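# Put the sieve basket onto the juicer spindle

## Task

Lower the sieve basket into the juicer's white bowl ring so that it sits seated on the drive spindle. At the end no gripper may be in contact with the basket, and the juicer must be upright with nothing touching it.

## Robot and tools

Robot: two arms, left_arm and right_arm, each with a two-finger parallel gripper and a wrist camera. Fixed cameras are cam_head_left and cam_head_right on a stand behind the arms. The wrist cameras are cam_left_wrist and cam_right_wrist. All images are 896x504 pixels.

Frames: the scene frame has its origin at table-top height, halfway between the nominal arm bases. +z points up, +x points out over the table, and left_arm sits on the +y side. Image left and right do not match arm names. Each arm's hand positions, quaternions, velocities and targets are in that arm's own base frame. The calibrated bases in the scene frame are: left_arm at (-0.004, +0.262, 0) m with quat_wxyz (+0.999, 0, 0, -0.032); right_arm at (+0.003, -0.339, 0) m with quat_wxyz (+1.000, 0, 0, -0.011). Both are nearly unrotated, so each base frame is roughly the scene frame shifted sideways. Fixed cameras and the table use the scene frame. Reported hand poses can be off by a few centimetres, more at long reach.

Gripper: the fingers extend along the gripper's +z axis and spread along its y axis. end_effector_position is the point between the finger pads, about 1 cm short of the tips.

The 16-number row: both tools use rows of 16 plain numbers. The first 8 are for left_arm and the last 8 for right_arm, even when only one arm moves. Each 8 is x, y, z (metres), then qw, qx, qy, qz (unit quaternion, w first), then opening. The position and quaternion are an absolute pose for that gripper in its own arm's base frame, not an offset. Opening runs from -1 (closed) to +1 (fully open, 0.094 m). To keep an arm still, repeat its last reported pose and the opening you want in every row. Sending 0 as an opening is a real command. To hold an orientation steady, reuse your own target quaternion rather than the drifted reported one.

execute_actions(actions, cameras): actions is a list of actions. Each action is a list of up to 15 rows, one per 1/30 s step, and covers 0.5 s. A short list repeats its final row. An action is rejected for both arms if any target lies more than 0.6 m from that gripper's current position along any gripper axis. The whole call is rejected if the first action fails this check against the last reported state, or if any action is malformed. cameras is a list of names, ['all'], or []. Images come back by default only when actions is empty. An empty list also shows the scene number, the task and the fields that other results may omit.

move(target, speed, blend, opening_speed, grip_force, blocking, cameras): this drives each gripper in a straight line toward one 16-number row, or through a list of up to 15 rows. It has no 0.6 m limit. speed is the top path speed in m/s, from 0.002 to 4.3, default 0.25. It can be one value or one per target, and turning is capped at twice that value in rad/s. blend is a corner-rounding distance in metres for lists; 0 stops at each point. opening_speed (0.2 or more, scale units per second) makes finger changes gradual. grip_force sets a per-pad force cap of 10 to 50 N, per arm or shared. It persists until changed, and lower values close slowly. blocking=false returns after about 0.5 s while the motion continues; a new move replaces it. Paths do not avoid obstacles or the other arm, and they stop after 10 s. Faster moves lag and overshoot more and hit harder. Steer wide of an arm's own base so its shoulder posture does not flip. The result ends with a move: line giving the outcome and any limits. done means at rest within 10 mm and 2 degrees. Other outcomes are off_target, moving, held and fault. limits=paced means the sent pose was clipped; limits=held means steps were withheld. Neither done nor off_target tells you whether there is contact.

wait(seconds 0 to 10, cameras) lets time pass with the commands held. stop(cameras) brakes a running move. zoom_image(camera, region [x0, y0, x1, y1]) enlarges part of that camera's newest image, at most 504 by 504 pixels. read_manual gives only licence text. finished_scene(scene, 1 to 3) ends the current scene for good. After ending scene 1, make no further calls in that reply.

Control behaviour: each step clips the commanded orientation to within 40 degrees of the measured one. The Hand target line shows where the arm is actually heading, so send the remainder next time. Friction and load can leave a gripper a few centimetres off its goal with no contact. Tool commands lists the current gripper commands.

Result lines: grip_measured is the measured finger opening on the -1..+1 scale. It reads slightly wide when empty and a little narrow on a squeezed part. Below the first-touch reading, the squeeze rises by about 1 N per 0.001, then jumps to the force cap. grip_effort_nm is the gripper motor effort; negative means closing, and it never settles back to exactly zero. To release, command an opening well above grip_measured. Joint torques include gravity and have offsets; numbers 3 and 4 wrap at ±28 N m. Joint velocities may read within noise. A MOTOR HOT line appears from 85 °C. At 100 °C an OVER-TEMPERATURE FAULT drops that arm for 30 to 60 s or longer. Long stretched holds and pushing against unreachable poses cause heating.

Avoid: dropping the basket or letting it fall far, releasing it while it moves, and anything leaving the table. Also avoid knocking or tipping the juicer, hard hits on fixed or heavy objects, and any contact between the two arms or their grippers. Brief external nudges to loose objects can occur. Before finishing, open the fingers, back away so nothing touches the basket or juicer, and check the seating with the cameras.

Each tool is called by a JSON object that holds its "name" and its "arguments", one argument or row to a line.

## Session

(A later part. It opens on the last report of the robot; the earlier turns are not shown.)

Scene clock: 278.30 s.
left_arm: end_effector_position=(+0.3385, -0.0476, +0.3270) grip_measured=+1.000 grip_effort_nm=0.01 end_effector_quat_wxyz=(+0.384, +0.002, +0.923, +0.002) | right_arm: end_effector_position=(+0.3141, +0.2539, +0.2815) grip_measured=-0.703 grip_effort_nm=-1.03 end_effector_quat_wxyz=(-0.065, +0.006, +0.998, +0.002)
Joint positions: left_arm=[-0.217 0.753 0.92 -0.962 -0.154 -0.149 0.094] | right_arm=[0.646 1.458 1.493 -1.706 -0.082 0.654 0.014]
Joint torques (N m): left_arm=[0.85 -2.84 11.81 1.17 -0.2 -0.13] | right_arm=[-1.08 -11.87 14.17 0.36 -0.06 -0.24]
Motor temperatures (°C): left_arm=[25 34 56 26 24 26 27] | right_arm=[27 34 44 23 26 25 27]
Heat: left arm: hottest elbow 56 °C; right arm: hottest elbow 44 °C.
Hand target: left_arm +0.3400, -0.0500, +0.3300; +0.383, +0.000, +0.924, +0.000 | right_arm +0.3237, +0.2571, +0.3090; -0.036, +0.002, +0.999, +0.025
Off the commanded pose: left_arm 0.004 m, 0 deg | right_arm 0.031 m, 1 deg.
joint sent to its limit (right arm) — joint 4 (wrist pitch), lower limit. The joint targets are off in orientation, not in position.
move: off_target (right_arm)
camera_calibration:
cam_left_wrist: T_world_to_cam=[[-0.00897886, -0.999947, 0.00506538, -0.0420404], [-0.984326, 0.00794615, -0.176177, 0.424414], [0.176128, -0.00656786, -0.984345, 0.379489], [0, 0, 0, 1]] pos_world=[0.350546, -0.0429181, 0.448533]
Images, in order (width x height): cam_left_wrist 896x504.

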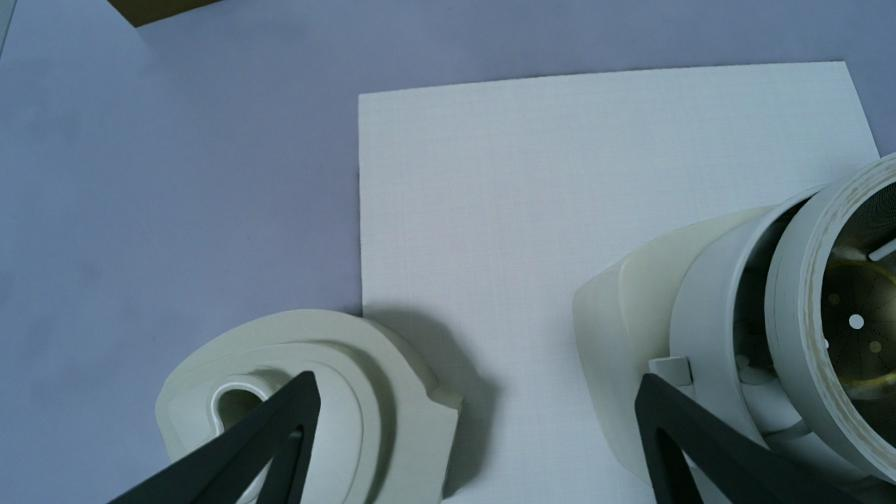

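{"name": "move", "arguments": {
  "target": [
    [0.34,-0.05,0.33,0.383,0,0.924,0,1,0.318,0.262,0.325,-0.05,0,0.9985,0.02,-0.9],
    [0.34,-0.05,0.33,0.383,0,0.924,0,1,0.314,0.285,0.32,-0.05,0,0.9985,0.02,-0.9]
  ],
  "speed": 0.12,
  "cameras": ["cam_head_left","cam_head_right","cam_left_wrist"]
}}

{"name": "zoom_image", "arguments": {
  "camera": "cam_head_left",
  "region": [390, 250, 540, 390]
}}

{"name": "zoom_image", "arguments": {
  "camera": "cam_head_right",
  "region": [390, 250, 540, 390]
}}

{"name": "zoom_image", "arguments": {
  "camera": "cam_left_wrist",
  "region": [596, 100, 896, 500]
}}

Scene clock: 294.87 s.
left_arm: end_effector_position=(+0.3385, -0.0476, +0.3270) grip_measured=+1.000 grip_effort_nm=0.02 end_effector_quat_wxyz=(+0.384, +0.002, +0.923, +0.001) | right_arm: end_effector_position=(+0.3023, +0.2711, +0.2907) grip_measured=-0.703 grip_effort_nm=-1.03 end_effector_quat_wxyz=(-0.059, +0.000, +0.998, +0.011)
Joint positions: left_arm=[-0.217 0.753 0.92 -0.962 -0.154 -0.15 0.094] | right_arm=[0.693 1.449 1.508 -1.706 -0.092 0.69 0.014]
Joint torques (N m): left_arm=[1.2 -3.37 11.84 1.47 -0.23 -0.21] | right_arm=[0.09 -10.23 15.88 0.47 -0.14 -0.01]
Heat: left arm: hottest elbow 53 °C; right arm: hottest elbow 45 °C.
Hand target: left_arm +0.3400, -0.0500, +0.3300; +0.383, +0.000, +0.924, +0.000 | right_arm +0.3124, +0.2836, +0.3192; -0.031, +0.001, +0.999, +0.036
Off the commanded pose: left_arm 0.004 m, 0 deg | right_arm 0.035 m, 1 deg.
joint sent to its limit (right arm) — joint 4 (wrist pitch), lower limit. The joint targets are off in orientation, not in position.
move: off_target (right_arm)
camera_calibration:
cam_left_wrist: T_world_to_cam=[[-0.00841114, -0.999949, 0.00564006, -0.0423973], [-0.984331, 0.00728607, -0.176179, 0.424387], [0.176129, -0.00703355, -0.984342, 0.379468], [0, 0, 0, 1]] pos_world=[0.350546, -0.0428183, 0.448533]
Images, in order (width x height): cam_head_left 896x504, cam_head_right 896x504, cam_left_wrist 896x504.

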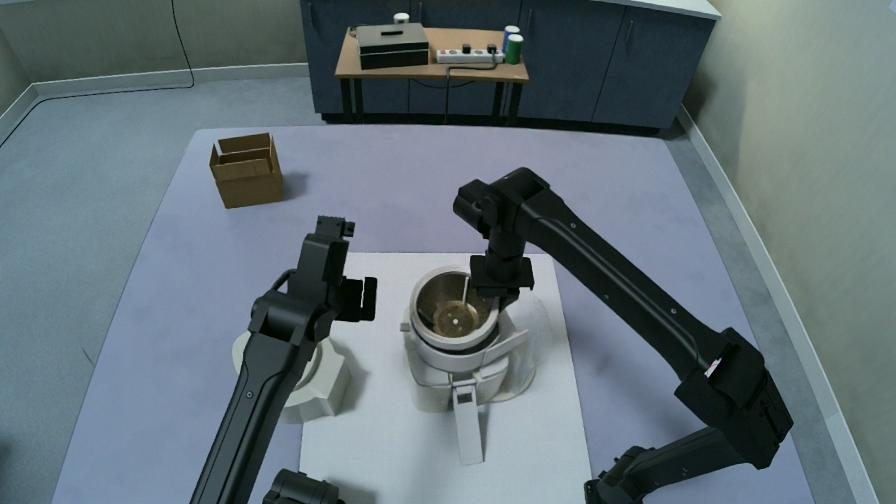

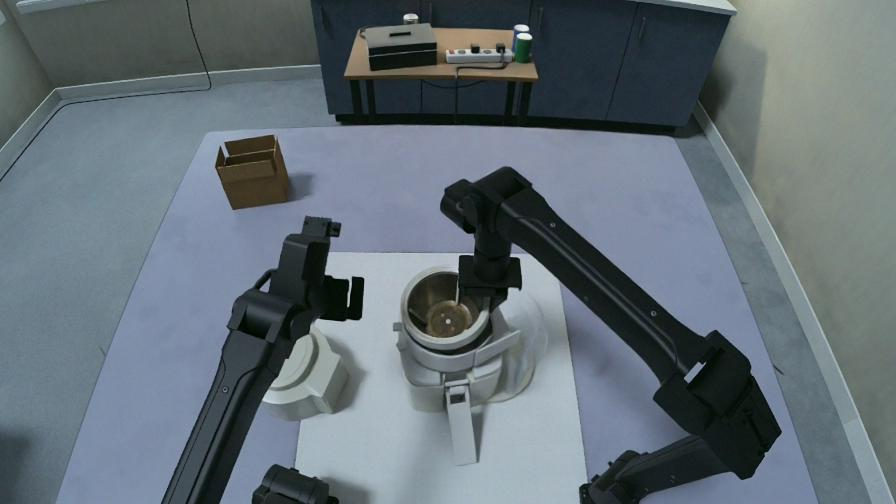

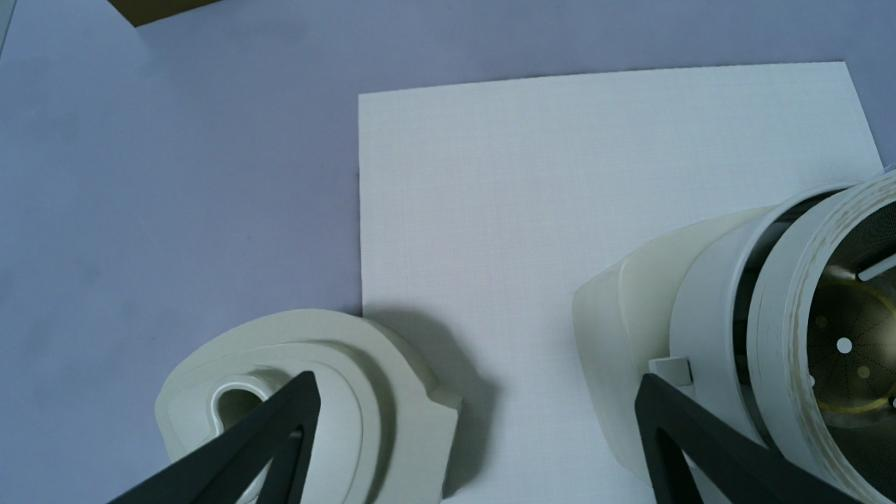

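Scaled by 3.360 from the camera's 896x504 image, which has a finer 1280x720 frame.

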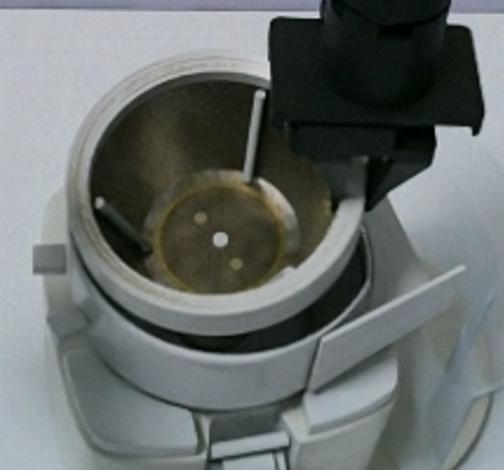

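Scaled by 3.360 from the camera's 896x504 image, which has a finer 1280x720 frame.

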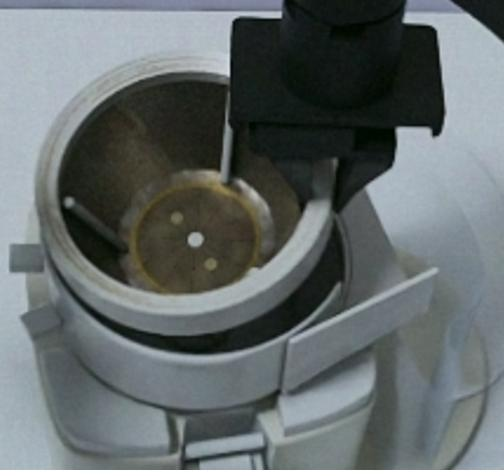

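Scaled by 1.260 from the camera's 896x504 image, which has a finer 1280x720 frame.

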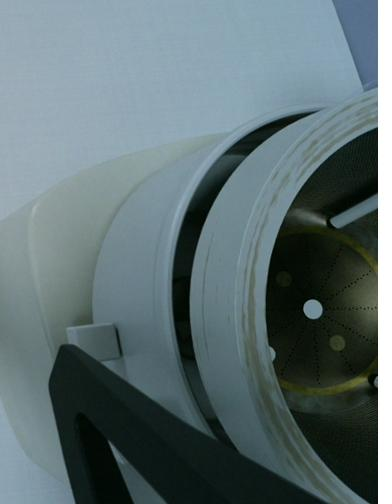

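{"name": "move", "arguments": {
  "target": [
    [0.34,-0.05,0.33,0.383,0,0.924,0,1,0.313,0.287,0.275,-0.075,0,0.997,0.01,-0.9]
  ],
  "speed": 0.08,
  "cameras": ["cam_head_left","cam_head_right","cam_left_wrist"]
}}

{"name": "zoom_image", "arguments": {
  "camera": "cam_head_left",
  "region": [390, 250, 540, 390]
}}

{"name": "zoom_image", "arguments": {
  "camera": "cam_left_wrist",
  "region": [596, 100, 896, 500]
}}

Scene clock: 305.40 s.
left_arm: end_effector_position=(+0.3385, -0.0476, +0.3270) grip_measured=+1.000 grip_effort_nm=0.02 end_effector_quat_wxyz=(+0.384, +0.002, +0.923, +0.001) | right_arm: end_effector_position=(+0.3046, +0.2786, +0.2744) grip_measured=-0.704 grip_effort_nm=-1.03 end_effector_quat_wxyz=(-0.083, +0.002, +0.997, +0.007)
Joint positions: left_arm=[-0.217 0.753 0.92 -0.962 -0.154 -0.15 0.094] | right_arm=[0.693 1.492 1.508 -1.706 -0.117 0.691 0.014]
Joint torques (N m): left_arm=[1.03 -2.43 12.03 1.03 -0.23 -0.18] | right_arm=[-0.15 -9.05 11.4 0.9 0.17 -0.02]
Motor temperatures (°C): left_arm=[25 33 52 26 24 26 27] | right_arm=[27 34 49 23 26 25 28]
Heat: left arm: hottest elbow 52 °C; right arm: hottest elbow 49 °C.
Hand target: left_arm +0.3400, -0.0500, +0.3300; +0.383, +0.000, +0.924, +0.000 | right_arm +0.3128, +0.2868, +0.2750; -0.075, +0.000, +0.997, +0.010
Off the commanded pose: left_arm 0.004 m, 0 deg | right_arm 0.012 m, 1 deg.
move: off_target (right_arm)
camera_calibration:
cam_left_wrist: T_world_to_cam=[[-0.00841114, -0.999949, 0.00564006, -0.0423973], [-0.984331, 0.00728607, -0.176179, 0.424387], [0.176129, -0.00703355, -0.984342, 0.379468], [0, 0, 0, 1]] pos_world=[0.350546, -0.0428183, 0.448533]
Images, in order (width x height): cam_head_left 896x504, cam_head_right 896x504, cam_left_wrist 896x504.

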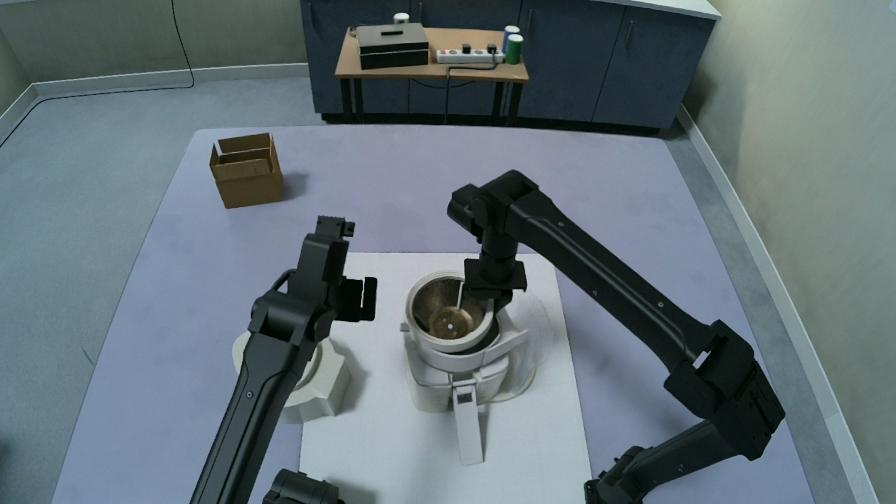

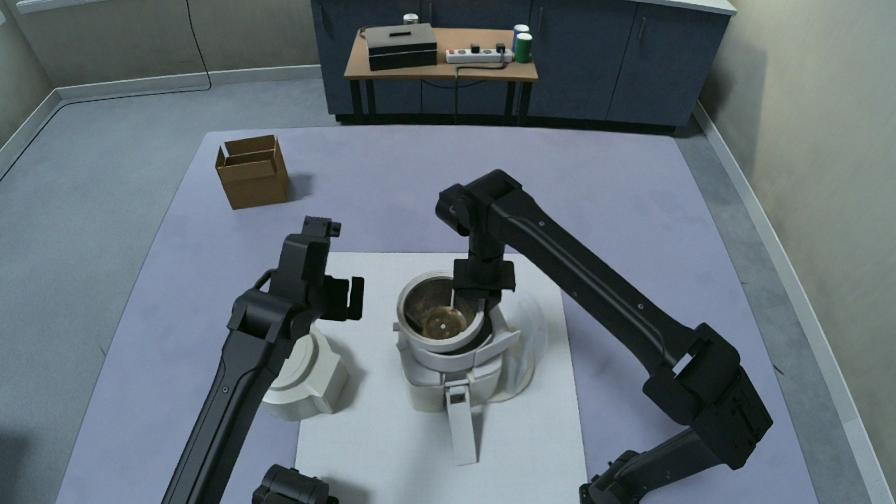

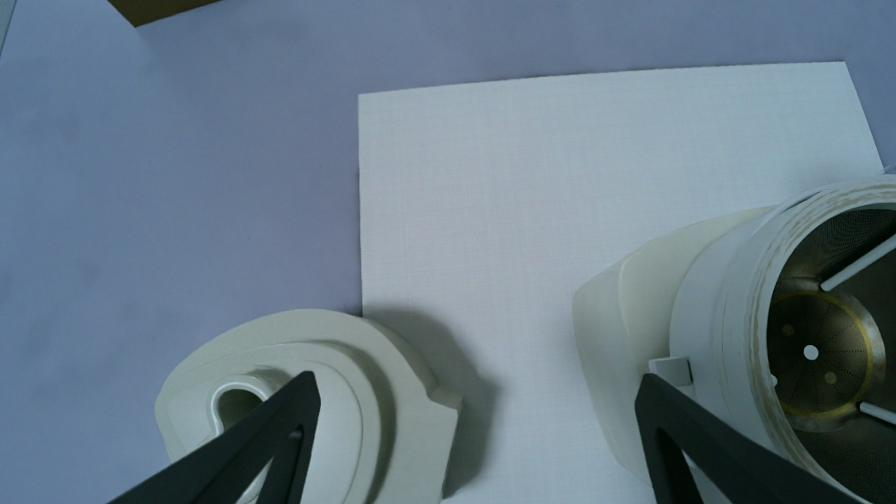

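Scaled by 3.360 from the camera's 896x504 image, which has a finer 1280x720 frame.

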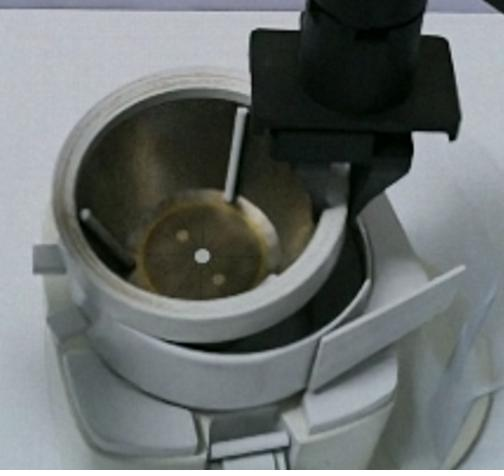

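Scaled by 1.260 from the camera's 896x504 image, which has a finer 1280x720 frame.

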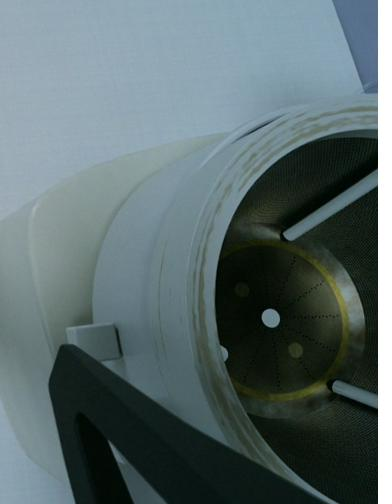

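{"name": "move", "arguments": {
  "target": [
    [0.34,-0.05,0.33,0.383,0,0.924,0,1,0.309,0.267,0.277,-0.075,0,0.997,0.01,-0.9]
  ],
  "speed": 0.08,
  "cameras": ["cam_head_left","cam_head_right"]
}}

{"name": "zoom_image", "arguments": {
  "camera": "cam_head_left",
  "region": [390, 250, 540, 390]
}}

Scene clock: 311.60 s.
left_arm: end_effector_position=(+0.3385, -0.0476, +0.3270) grip_measured=+1.000 grip_effort_nm=0.02 end_effector_quat_wxyz=(+0.384, +0.002, +0.923, +0.001) | right_arm: end_effector_position=(+0.3052, +0.2775, +0.2753) grip_measured=-0.704 grip_effort_nm=-1.03 end_effector_quat_wxyz=(-0.082, -0.004, +0.997, +0.009)
Joint positions: left_arm=[-0.217 0.753 0.92 -0.962 -0.154 -0.15 0.094] | right_arm=[0.69 1.49 1.508 -1.706 -0.118 0.675 0.014]
Joint torques (N m): left_arm=[1.14 -2.08 11.63 1.47 -0.24 -0.19] | right_arm=[-2.37 -12.51 8.18 0.9 0.34 -0.24]
Heat: left arm: hottest elbow 51 °C; right arm: hottest elbow 49 °C.
Hand target: left_arm +0.3400, -0.0500, +0.3300; +0.383, +0.000, +0.924, +0.000 | right_arm +0.3088, +0.2673, +0.2769; -0.075, +0.000, +0.997, +0.010
Off the commanded pose: left_arm 0.004 m, 0 deg | right_arm 0.011 m, 1 deg.
move: off_target (right_arm)
Images, in order (width x height): cam_head_left 896x504, cam_head_right 896x504.

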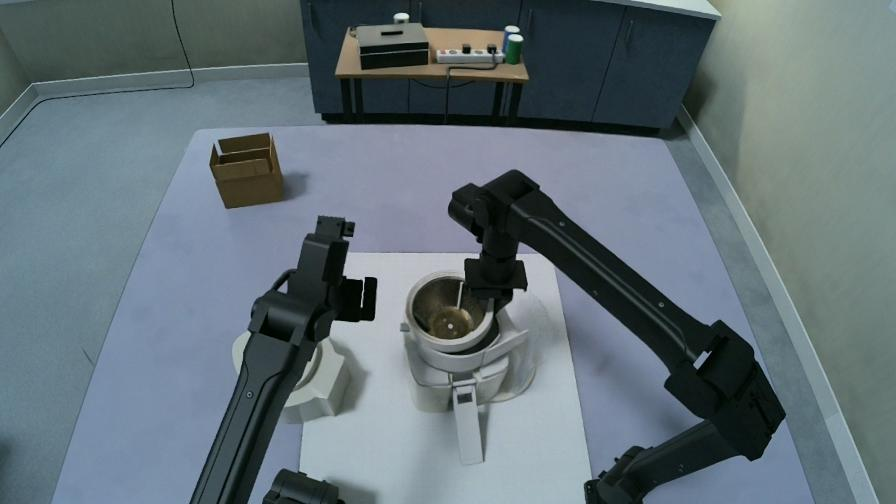

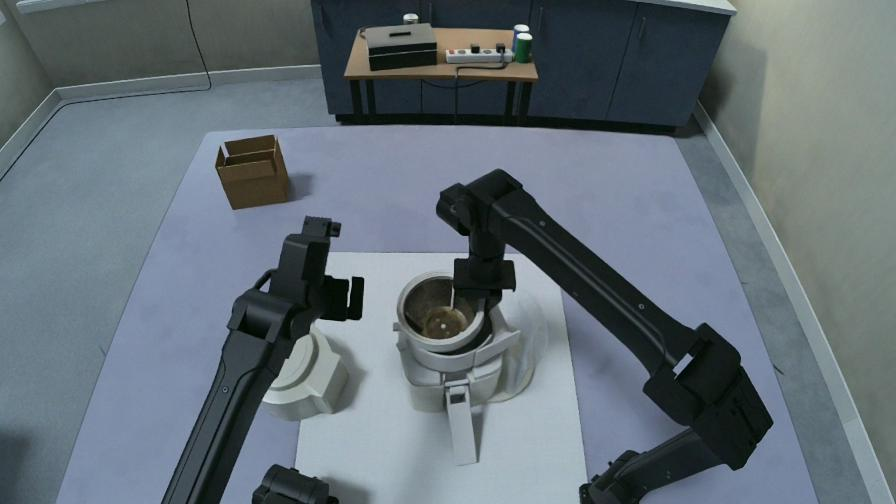

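Scaled by 3.360 from the camera's 896x504 image, which has a finer 1280x720 frame.

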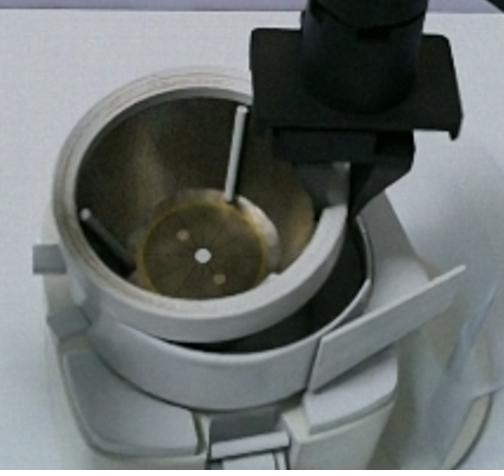

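{"name": "move", "arguments": {
  "target": [
    [0.34,-0.05,0.33,0.383,0,0.924,0,1,0.307,0.26,0.27,-0.075,0,0.997,0.01,-0.9]
  ],
  "speed": 0.08,
  "cameras": ["cam_head_left","cam_left_wrist"]
}}

{"name": "zoom_image", "arguments": {
  "camera": "cam_head_left",
  "region": [390, 250, 540, 390]
}}

Scene clock: 316.37 s.
left_arm: end_effector_position=(+0.3385, -0.0476, +0.3270) grip_measured=+1.000 grip_effort_nm=0.01 end_effector_quat_wxyz=(+0.384, +0.002, +0.923, +0.001) | right_arm: end_effector_position=(+0.3047, +0.2760, +0.2722) grip_measured=-0.705 grip_effort_nm=-1.03 end_effector_quat_wxyz=(-0.077, -0.005, +0.997, +0.018)
Joint positions: left_arm=[-0.217 0.753 0.92 -0.962 -0.154 -0.15 0.094] | right_arm=[0.685 1.474 1.483 -1.678 -0.124 0.669 0.014]
Joint torques (N m): left_arm=[1.44 -2.37 11.7 1.32 -0.22 -0.2] | right_arm=[-2.61 -11.52 7.54 0.53 0.69 -0.22]
Heat: left arm: hottest elbow 51 °C; right arm: hottest elbow 48 °C.
Hand target: left_arm +0.3400, -0.0500, +0.3300; +0.383, +0.000, +0.924, +0.000 | right_arm +0.3067, +0.2605, +0.2700; -0.075, +0.000, +0.997, +0.010
Off the commanded pose: left_arm 0.004 m, 0 deg | right_arm 0.016 m, 1 deg.
move: off_target (right_arm)
camera_calibration:
cam_left_wrist: T_world_to_cam=[[-0.00841114, -0.999949, 0.00564006, -0.0423973], [-0.984331, 0.00728607, -0.176179, 0.424387], [0.176129, -0.00703355, -0.984342, 0.379468], [0, 0, 0, 1]] pos_world=[0.350546, -0.0428183, 0.448533]
Images, in order (width x height): cam_head_left 896x504, cam_left_wrist 896x504.

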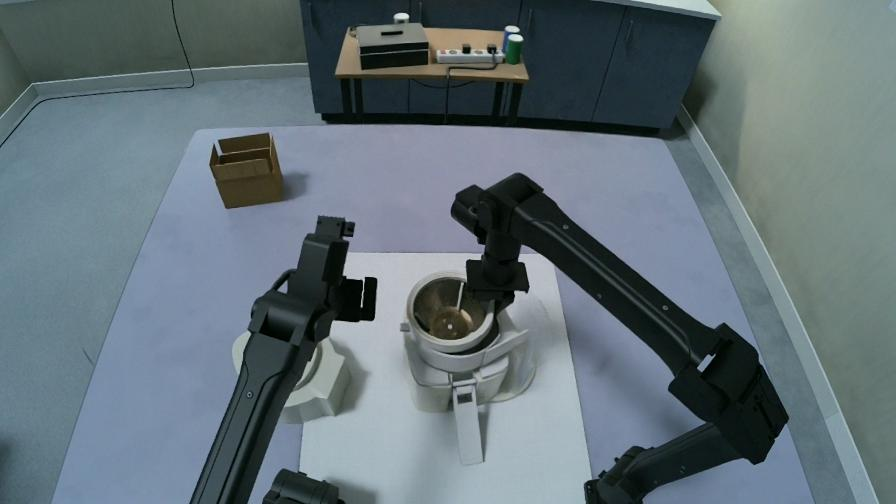

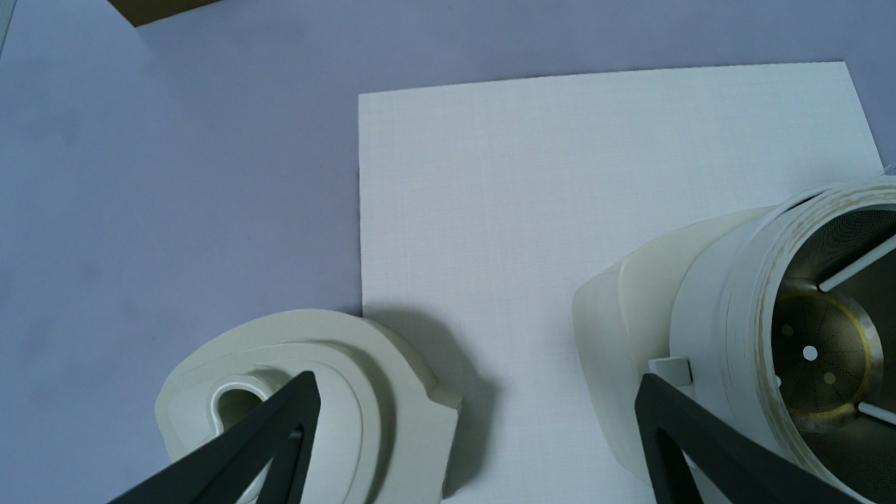

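Scaled by 3.360 from the camera's 896x504 image, which has a finer 1280x720 frame.

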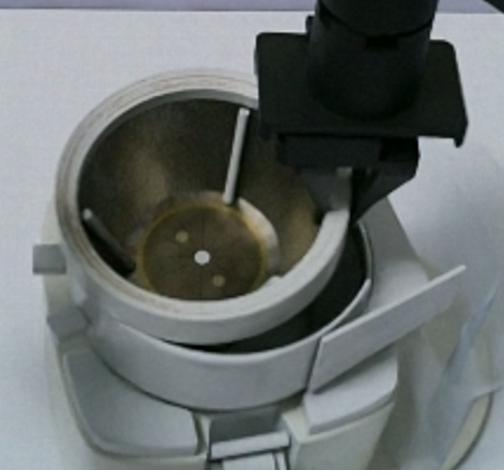

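{"name": "move", "arguments": {
  "target": [
    [0.34,-0.05,0.33,0.383,0,0.924,0,1,0.307,0.253,0.268,-0.075,0,0.997,0.01,-0.9]
  ],
  "speed": 0.1,
  "cameras": ["cam_head_left","cam_head_right"]
}}

{"name": "zoom_image", "arguments": {
  "camera": "cam_head_left",
  "region": [390, 250, 540, 390]
}}

Scene clock: 322.07 s.
left_arm: end_effector_position=(+0.3385, -0.0476, +0.3270) grip_measured=+1.000 grip_effort_nm=0.02 end_effector_quat_wxyz=(+0.384, +0.002, +0.923, +0.001) | right_arm: end_effector_position=(+0.3053, +0.2752, +0.2705) grip_measured=-0.705 grip_effort_nm=-1.03 end_effector_quat_wxyz=(-0.075, -0.008, +0.997, +0.024)
Joint positions: left_arm=[-0.217 0.753 0.92 -0.962 -0.154 -0.15 0.094] | right_arm=[0.68 1.467 1.471 -1.663 -0.13 0.658 0.014]
Joint torques (N m): left_arm=[1.08 -1.55 11.85 1.31 -0.24 -0.18] | right_arm=[-3.37 -11.81 7.17 0.13 0.92 -0.28]
Heat: left arm: hottest elbow 50 °C; right arm: hottest elbow 47 °C.
Hand target: left_arm +0.3400, -0.0500, +0.3300; +0.383, +0.000, +0.924, +0.000 | right_arm +0.3065, +0.2539, +0.2681; -0.075, +0.000, +0.997, +0.010
Off the commanded pose: left_arm 0.004 m, 0 deg | right_arm 0.022 m, 2 deg.
move: off_target (right_arm)
Images, in order (width x height): cam_head_left 896x504, cam_head_right 896x504.

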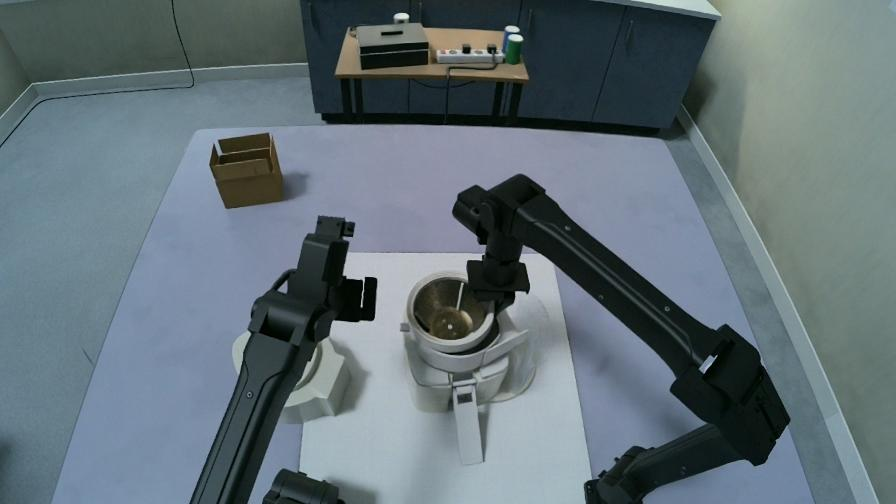

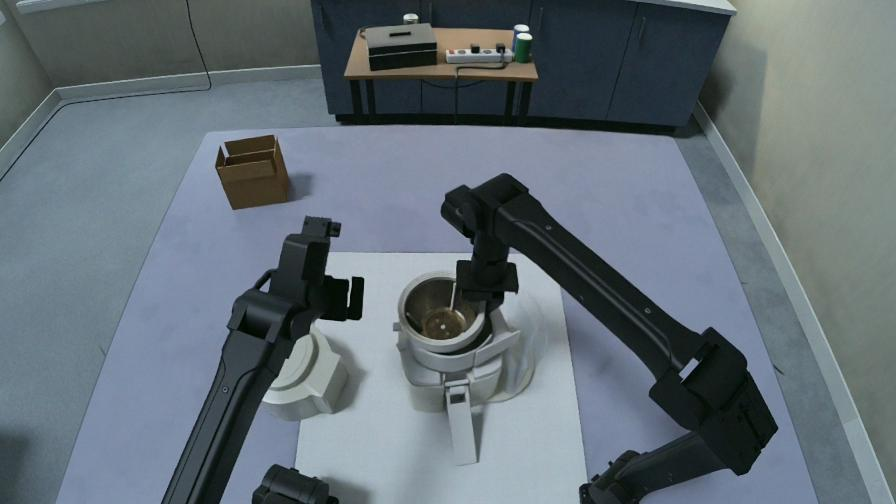

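Scaled by 3.360 from the camera's 896x504 image, which has a finer 1280x720 frame.

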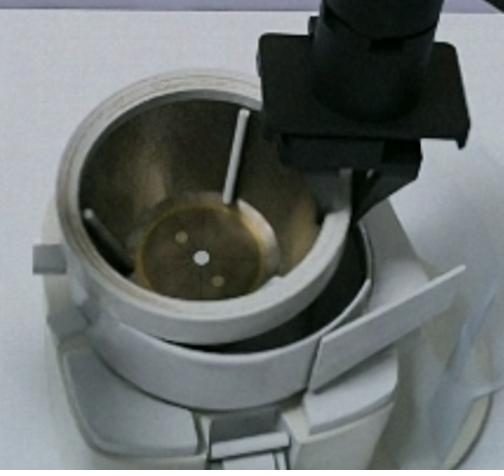

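{"name": "execute_actions", "arguments": {
  "actions": []
}}

{"name": "zoom_image", "arguments": {
  "camera": "cam_head_right",
  "region": [390, 250, 540, 390]
}}

Scene clock: 330.57 s.
left_arm: end_effector_position=(+0.3385, -0.0476, +0.3270) grip_measured=+1.000 grip_effort_nm=0.02 end_effector_quat_wxyz=(+0.384, +0.002, +0.923, +0.001) | right_arm: end_effector_position=(+0.3053, +0.2752, +0.2705) grip_measured=-0.705 grip_effort_nm=-1.03 end_effector_quat_wxyz=(-0.075, -0.008, +0.997, +0.024)
Joint positions: left_arm=[-0.217 0.753 0.92 -0.962 -0.154 -0.15 0.094] | right_arm=[0.68 1.467 1.471 -1.663 -0.13 0.657 0.014]
Joint velocities: within noise
Joint torques (N m): left_arm=[1.03 -1.96 11.89 1.25 -0.21 -0.13] | right_arm=[-3.66 -11.75 7.21 0.01 0.93 -0.22]
Motor temperatures (°C): left_arm=[25 33 50 26 24 26 27] | right_arm=[27 34 44 23 27 25 28]
Heat: left arm: hottest elbow 50 °C; right arm: hottest elbow 44 °C.
Hand target: left_arm +0.3400, -0.0500, +0.3300; +0.383, +0.000, +0.924, +0.000 | right_arm +0.3065, +0.2539, +0.2681; -0.075, +0.000, +0.997, +0.010
Tool commands: left_gripper/opening=+1.0 right_gripper/opening=-0.9
Off the commanded pose: left_arm 0.004 m, 0 deg | right_arm 0.022 m, 2 deg.
camera_calibration:
cam_left_wrist: T_world_to_cam=[[-0.00841114, -0.999949, 0.00564006, -0.0423973], [-0.984331, 0.00728607, -0.176179, 0.424387], [0.176129, -0.00703355, -0.984342, 0.379468], [0, 0, 0, 1]] pos_world=[0.350546, -0.0428183, 0.448533]
cam_right_wrist: T_world_to_cam=[[0.00195582, -0.99535, -0.096309, 0.31079], [-0.801776, -0.0591175, 0.594694, 0.149583], [-0.597622, 0.0760551, -0.798163, 0.494149], [0, 0, 0, 1]] pos_world=[0.414639, 0.280605, 0.335387]

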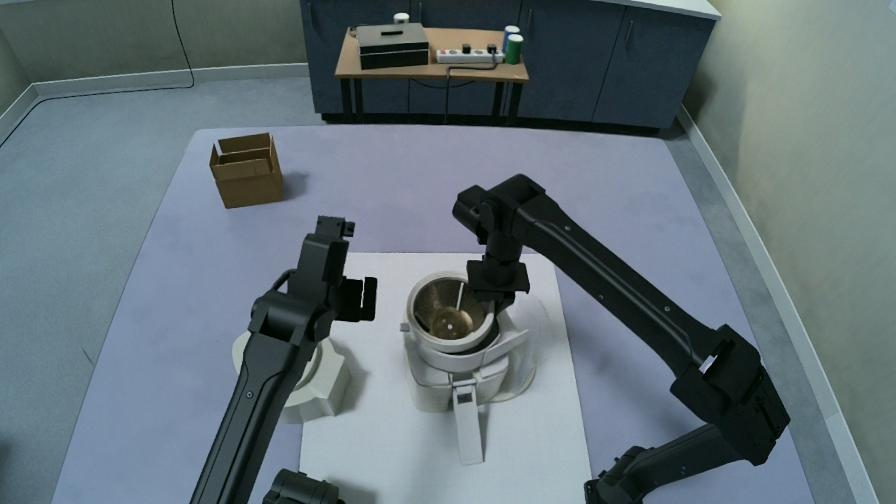

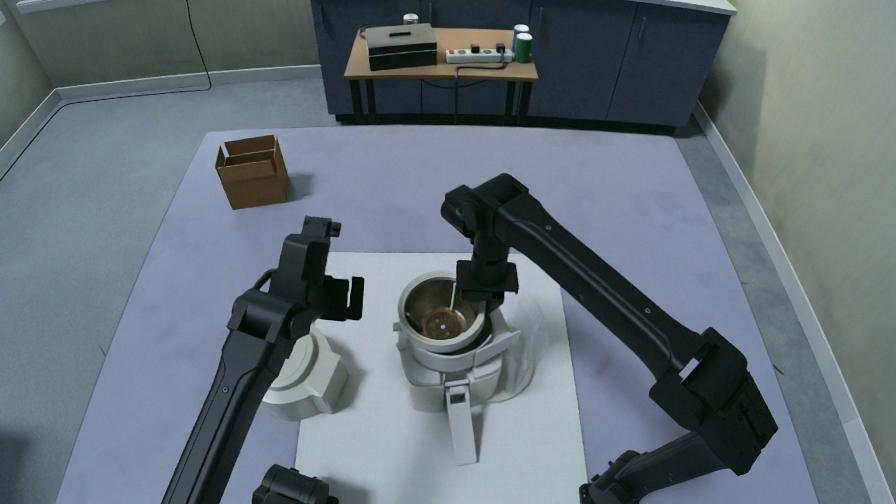

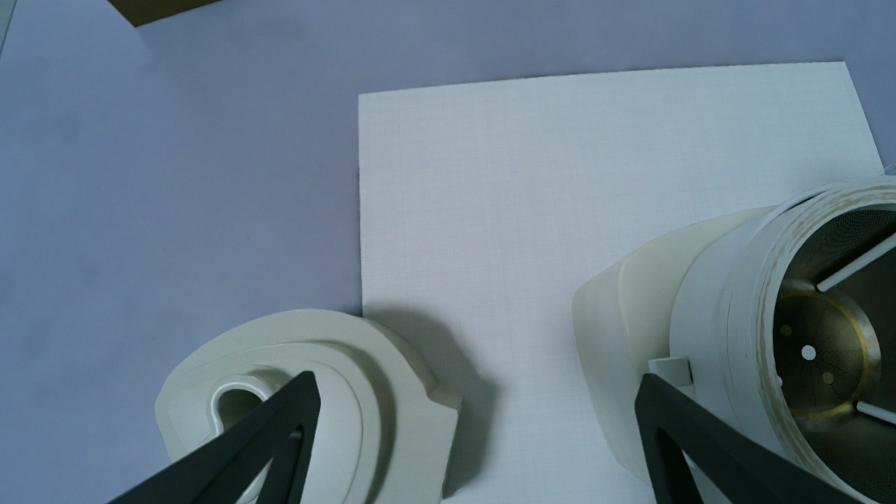

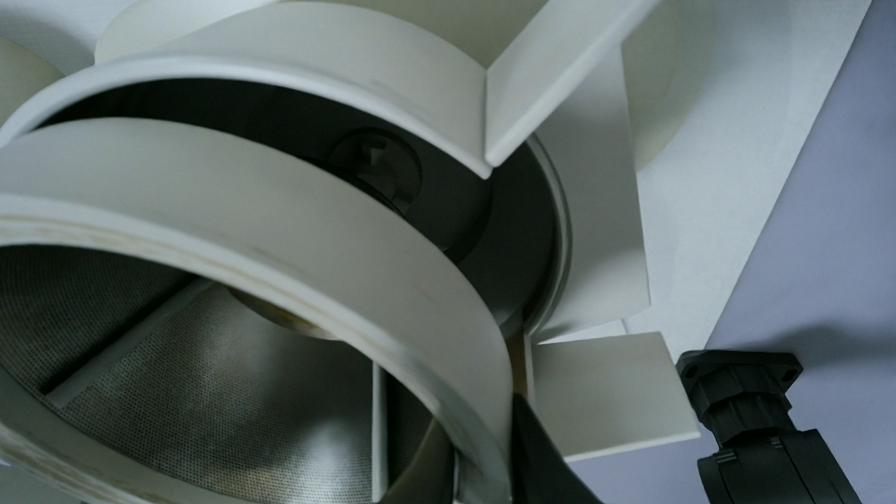

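Scaled by 3.360 from the camera's 896x504 image, which has a finer 1280x720 frame.

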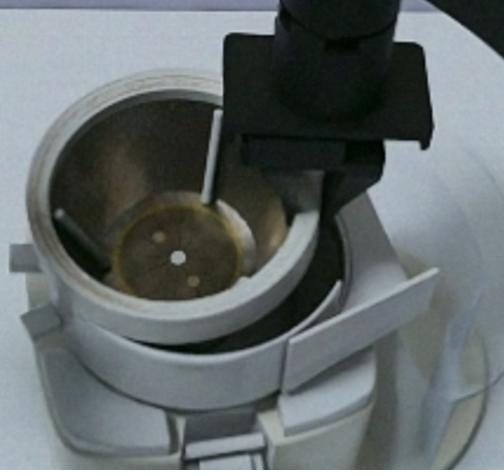

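{"name": "move", "arguments": {
  "target": [
    [0.34,-0.05,0.33,0.383,0,0.924,0,1,0.32,0.265,0.325,-0.06,0,0.998,0.01,-0.9],
    [0.34,-0.05,0.33,0.383,0,0.924,0,1,0.342,0.28,0.31,-0.0732,-0.2158,0.973,-0.0162,-0.9]
  ],
  "speed": 0.12,
  "cameras": ["cam_head_left","cam_head_right","cam_right_wrist"]
}}

{"name": "zoom_image", "arguments": {
  "camera": "cam_head_left",
  "region": [390, 250, 540, 390]
}}

{"name": "zoom_image", "arguments": {
  "camera": "cam_head_right",
  "region": [390, 250, 540, 390]
}}

Scene clock: 350.37 s.
left_arm: end_effector_position=(+0.3385, -0.0476, +0.3270) grip_measured=+1.000 grip_effort_nm=0.02 end_effector_quat_wxyz=(+0.384, +0.002, +0.923, +0.001) | right_arm: end_effector_position=(+0.3313, +0.2669, +0.2808) grip_measured=-0.705 grip_effort_nm=-1.03 end_effector_quat_wxyz=(-0.047, -0.203, +0.978, -0.004)
Joint positions: left_arm=[-0.217 0.753 0.92 -0.962 -0.154 -0.15 0.094] | right_arm=[0.665 1.507 1.546 -1.697 -0.035 0.253 0.014]
Joint torques (N m): left_arm=[1.38 -2.73 11.9 1.42 -0.19 -0.15] | right_arm=[0.09 -11.4 15.87 0.14 -0.01 -0.12]
Heat: left arm: hottest elbow 49 °C; right arm: hottest elbow 43 °C.
Hand target: left_arm +0.3400, -0.0500, +0.3300; +0.383, +0.000, +0.924, +0.000 | right_arm +0.3403, +0.2787, +0.3090; -0.018, -0.215, +0.976, +0.011
Off the commanded pose: left_arm 0.004 m, 0 deg | right_arm 0.034 m, 4 deg.
joint sent to its limit (right arm) — joint 4 (wrist pitch), lower limit. The joint targets are off in orientation, not in position.
move: off_target (right_arm)
camera_calibration:
cam_right_wrist: T_world_to_cam=[[0.390084, -0.918808, -0.0602201, 0.144375], [-0.754872, -0.356564, 0.550482, 0.240089], [-0.527259, -0.169276, -0.832672, 0.57042], [0, 0, 0, 1]] pos_world=[0.425678, 0.314818, 0.351503]
Images, in order (width x height): cam_head_left 896x504, cam_head_right 896x504, cam_right_wrist 896x504.

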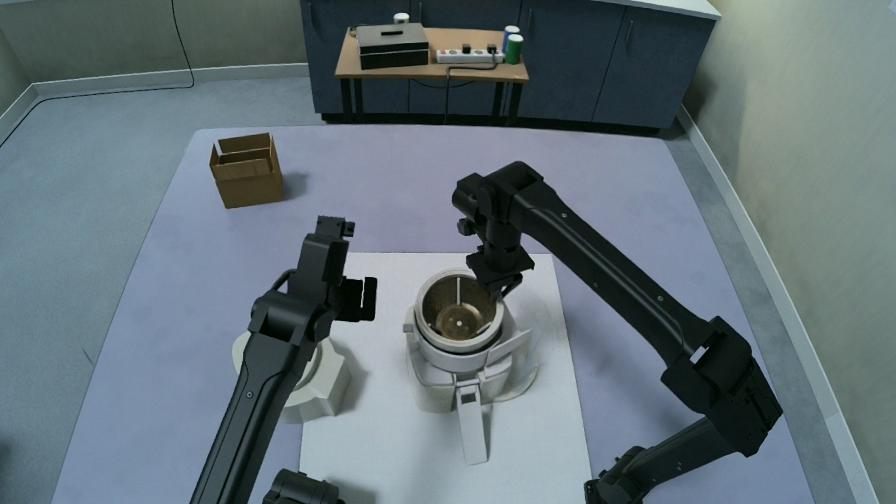

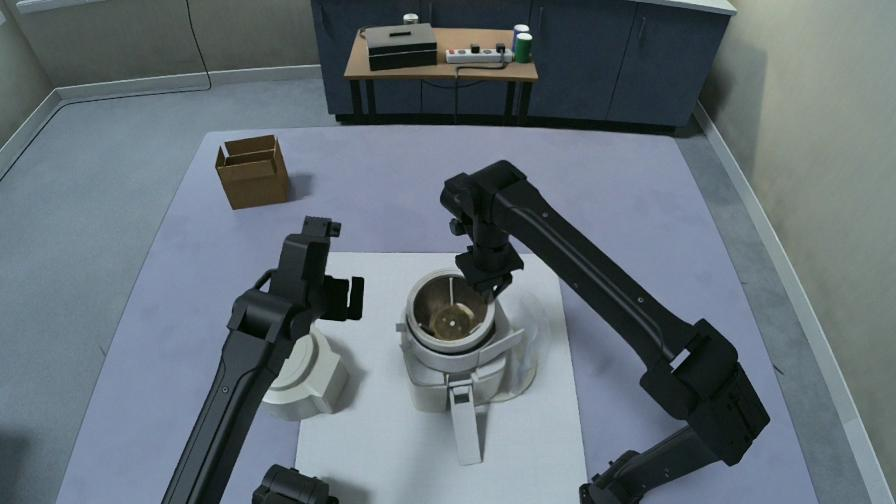

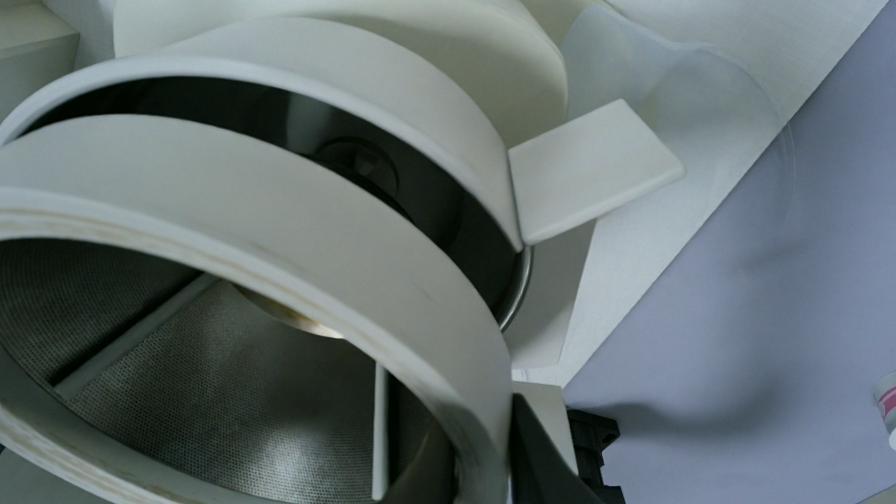

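Scaled by 3.360 from the camera's 896x504 image, which has a finer 1280x720 frame.

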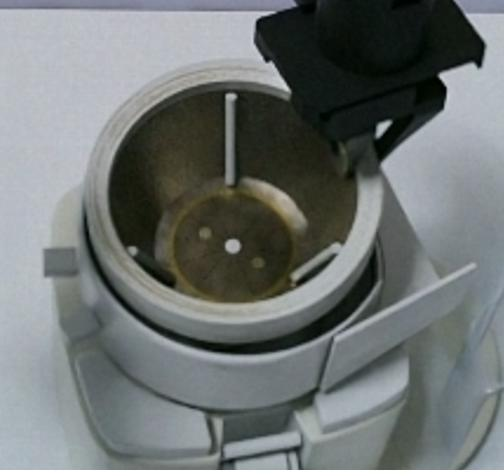

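Scaled by 3.360 from the camera's 896x504 image, which has a finer 1280x720 frame.

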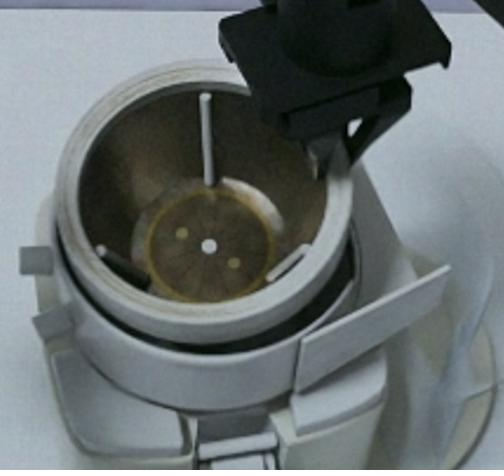

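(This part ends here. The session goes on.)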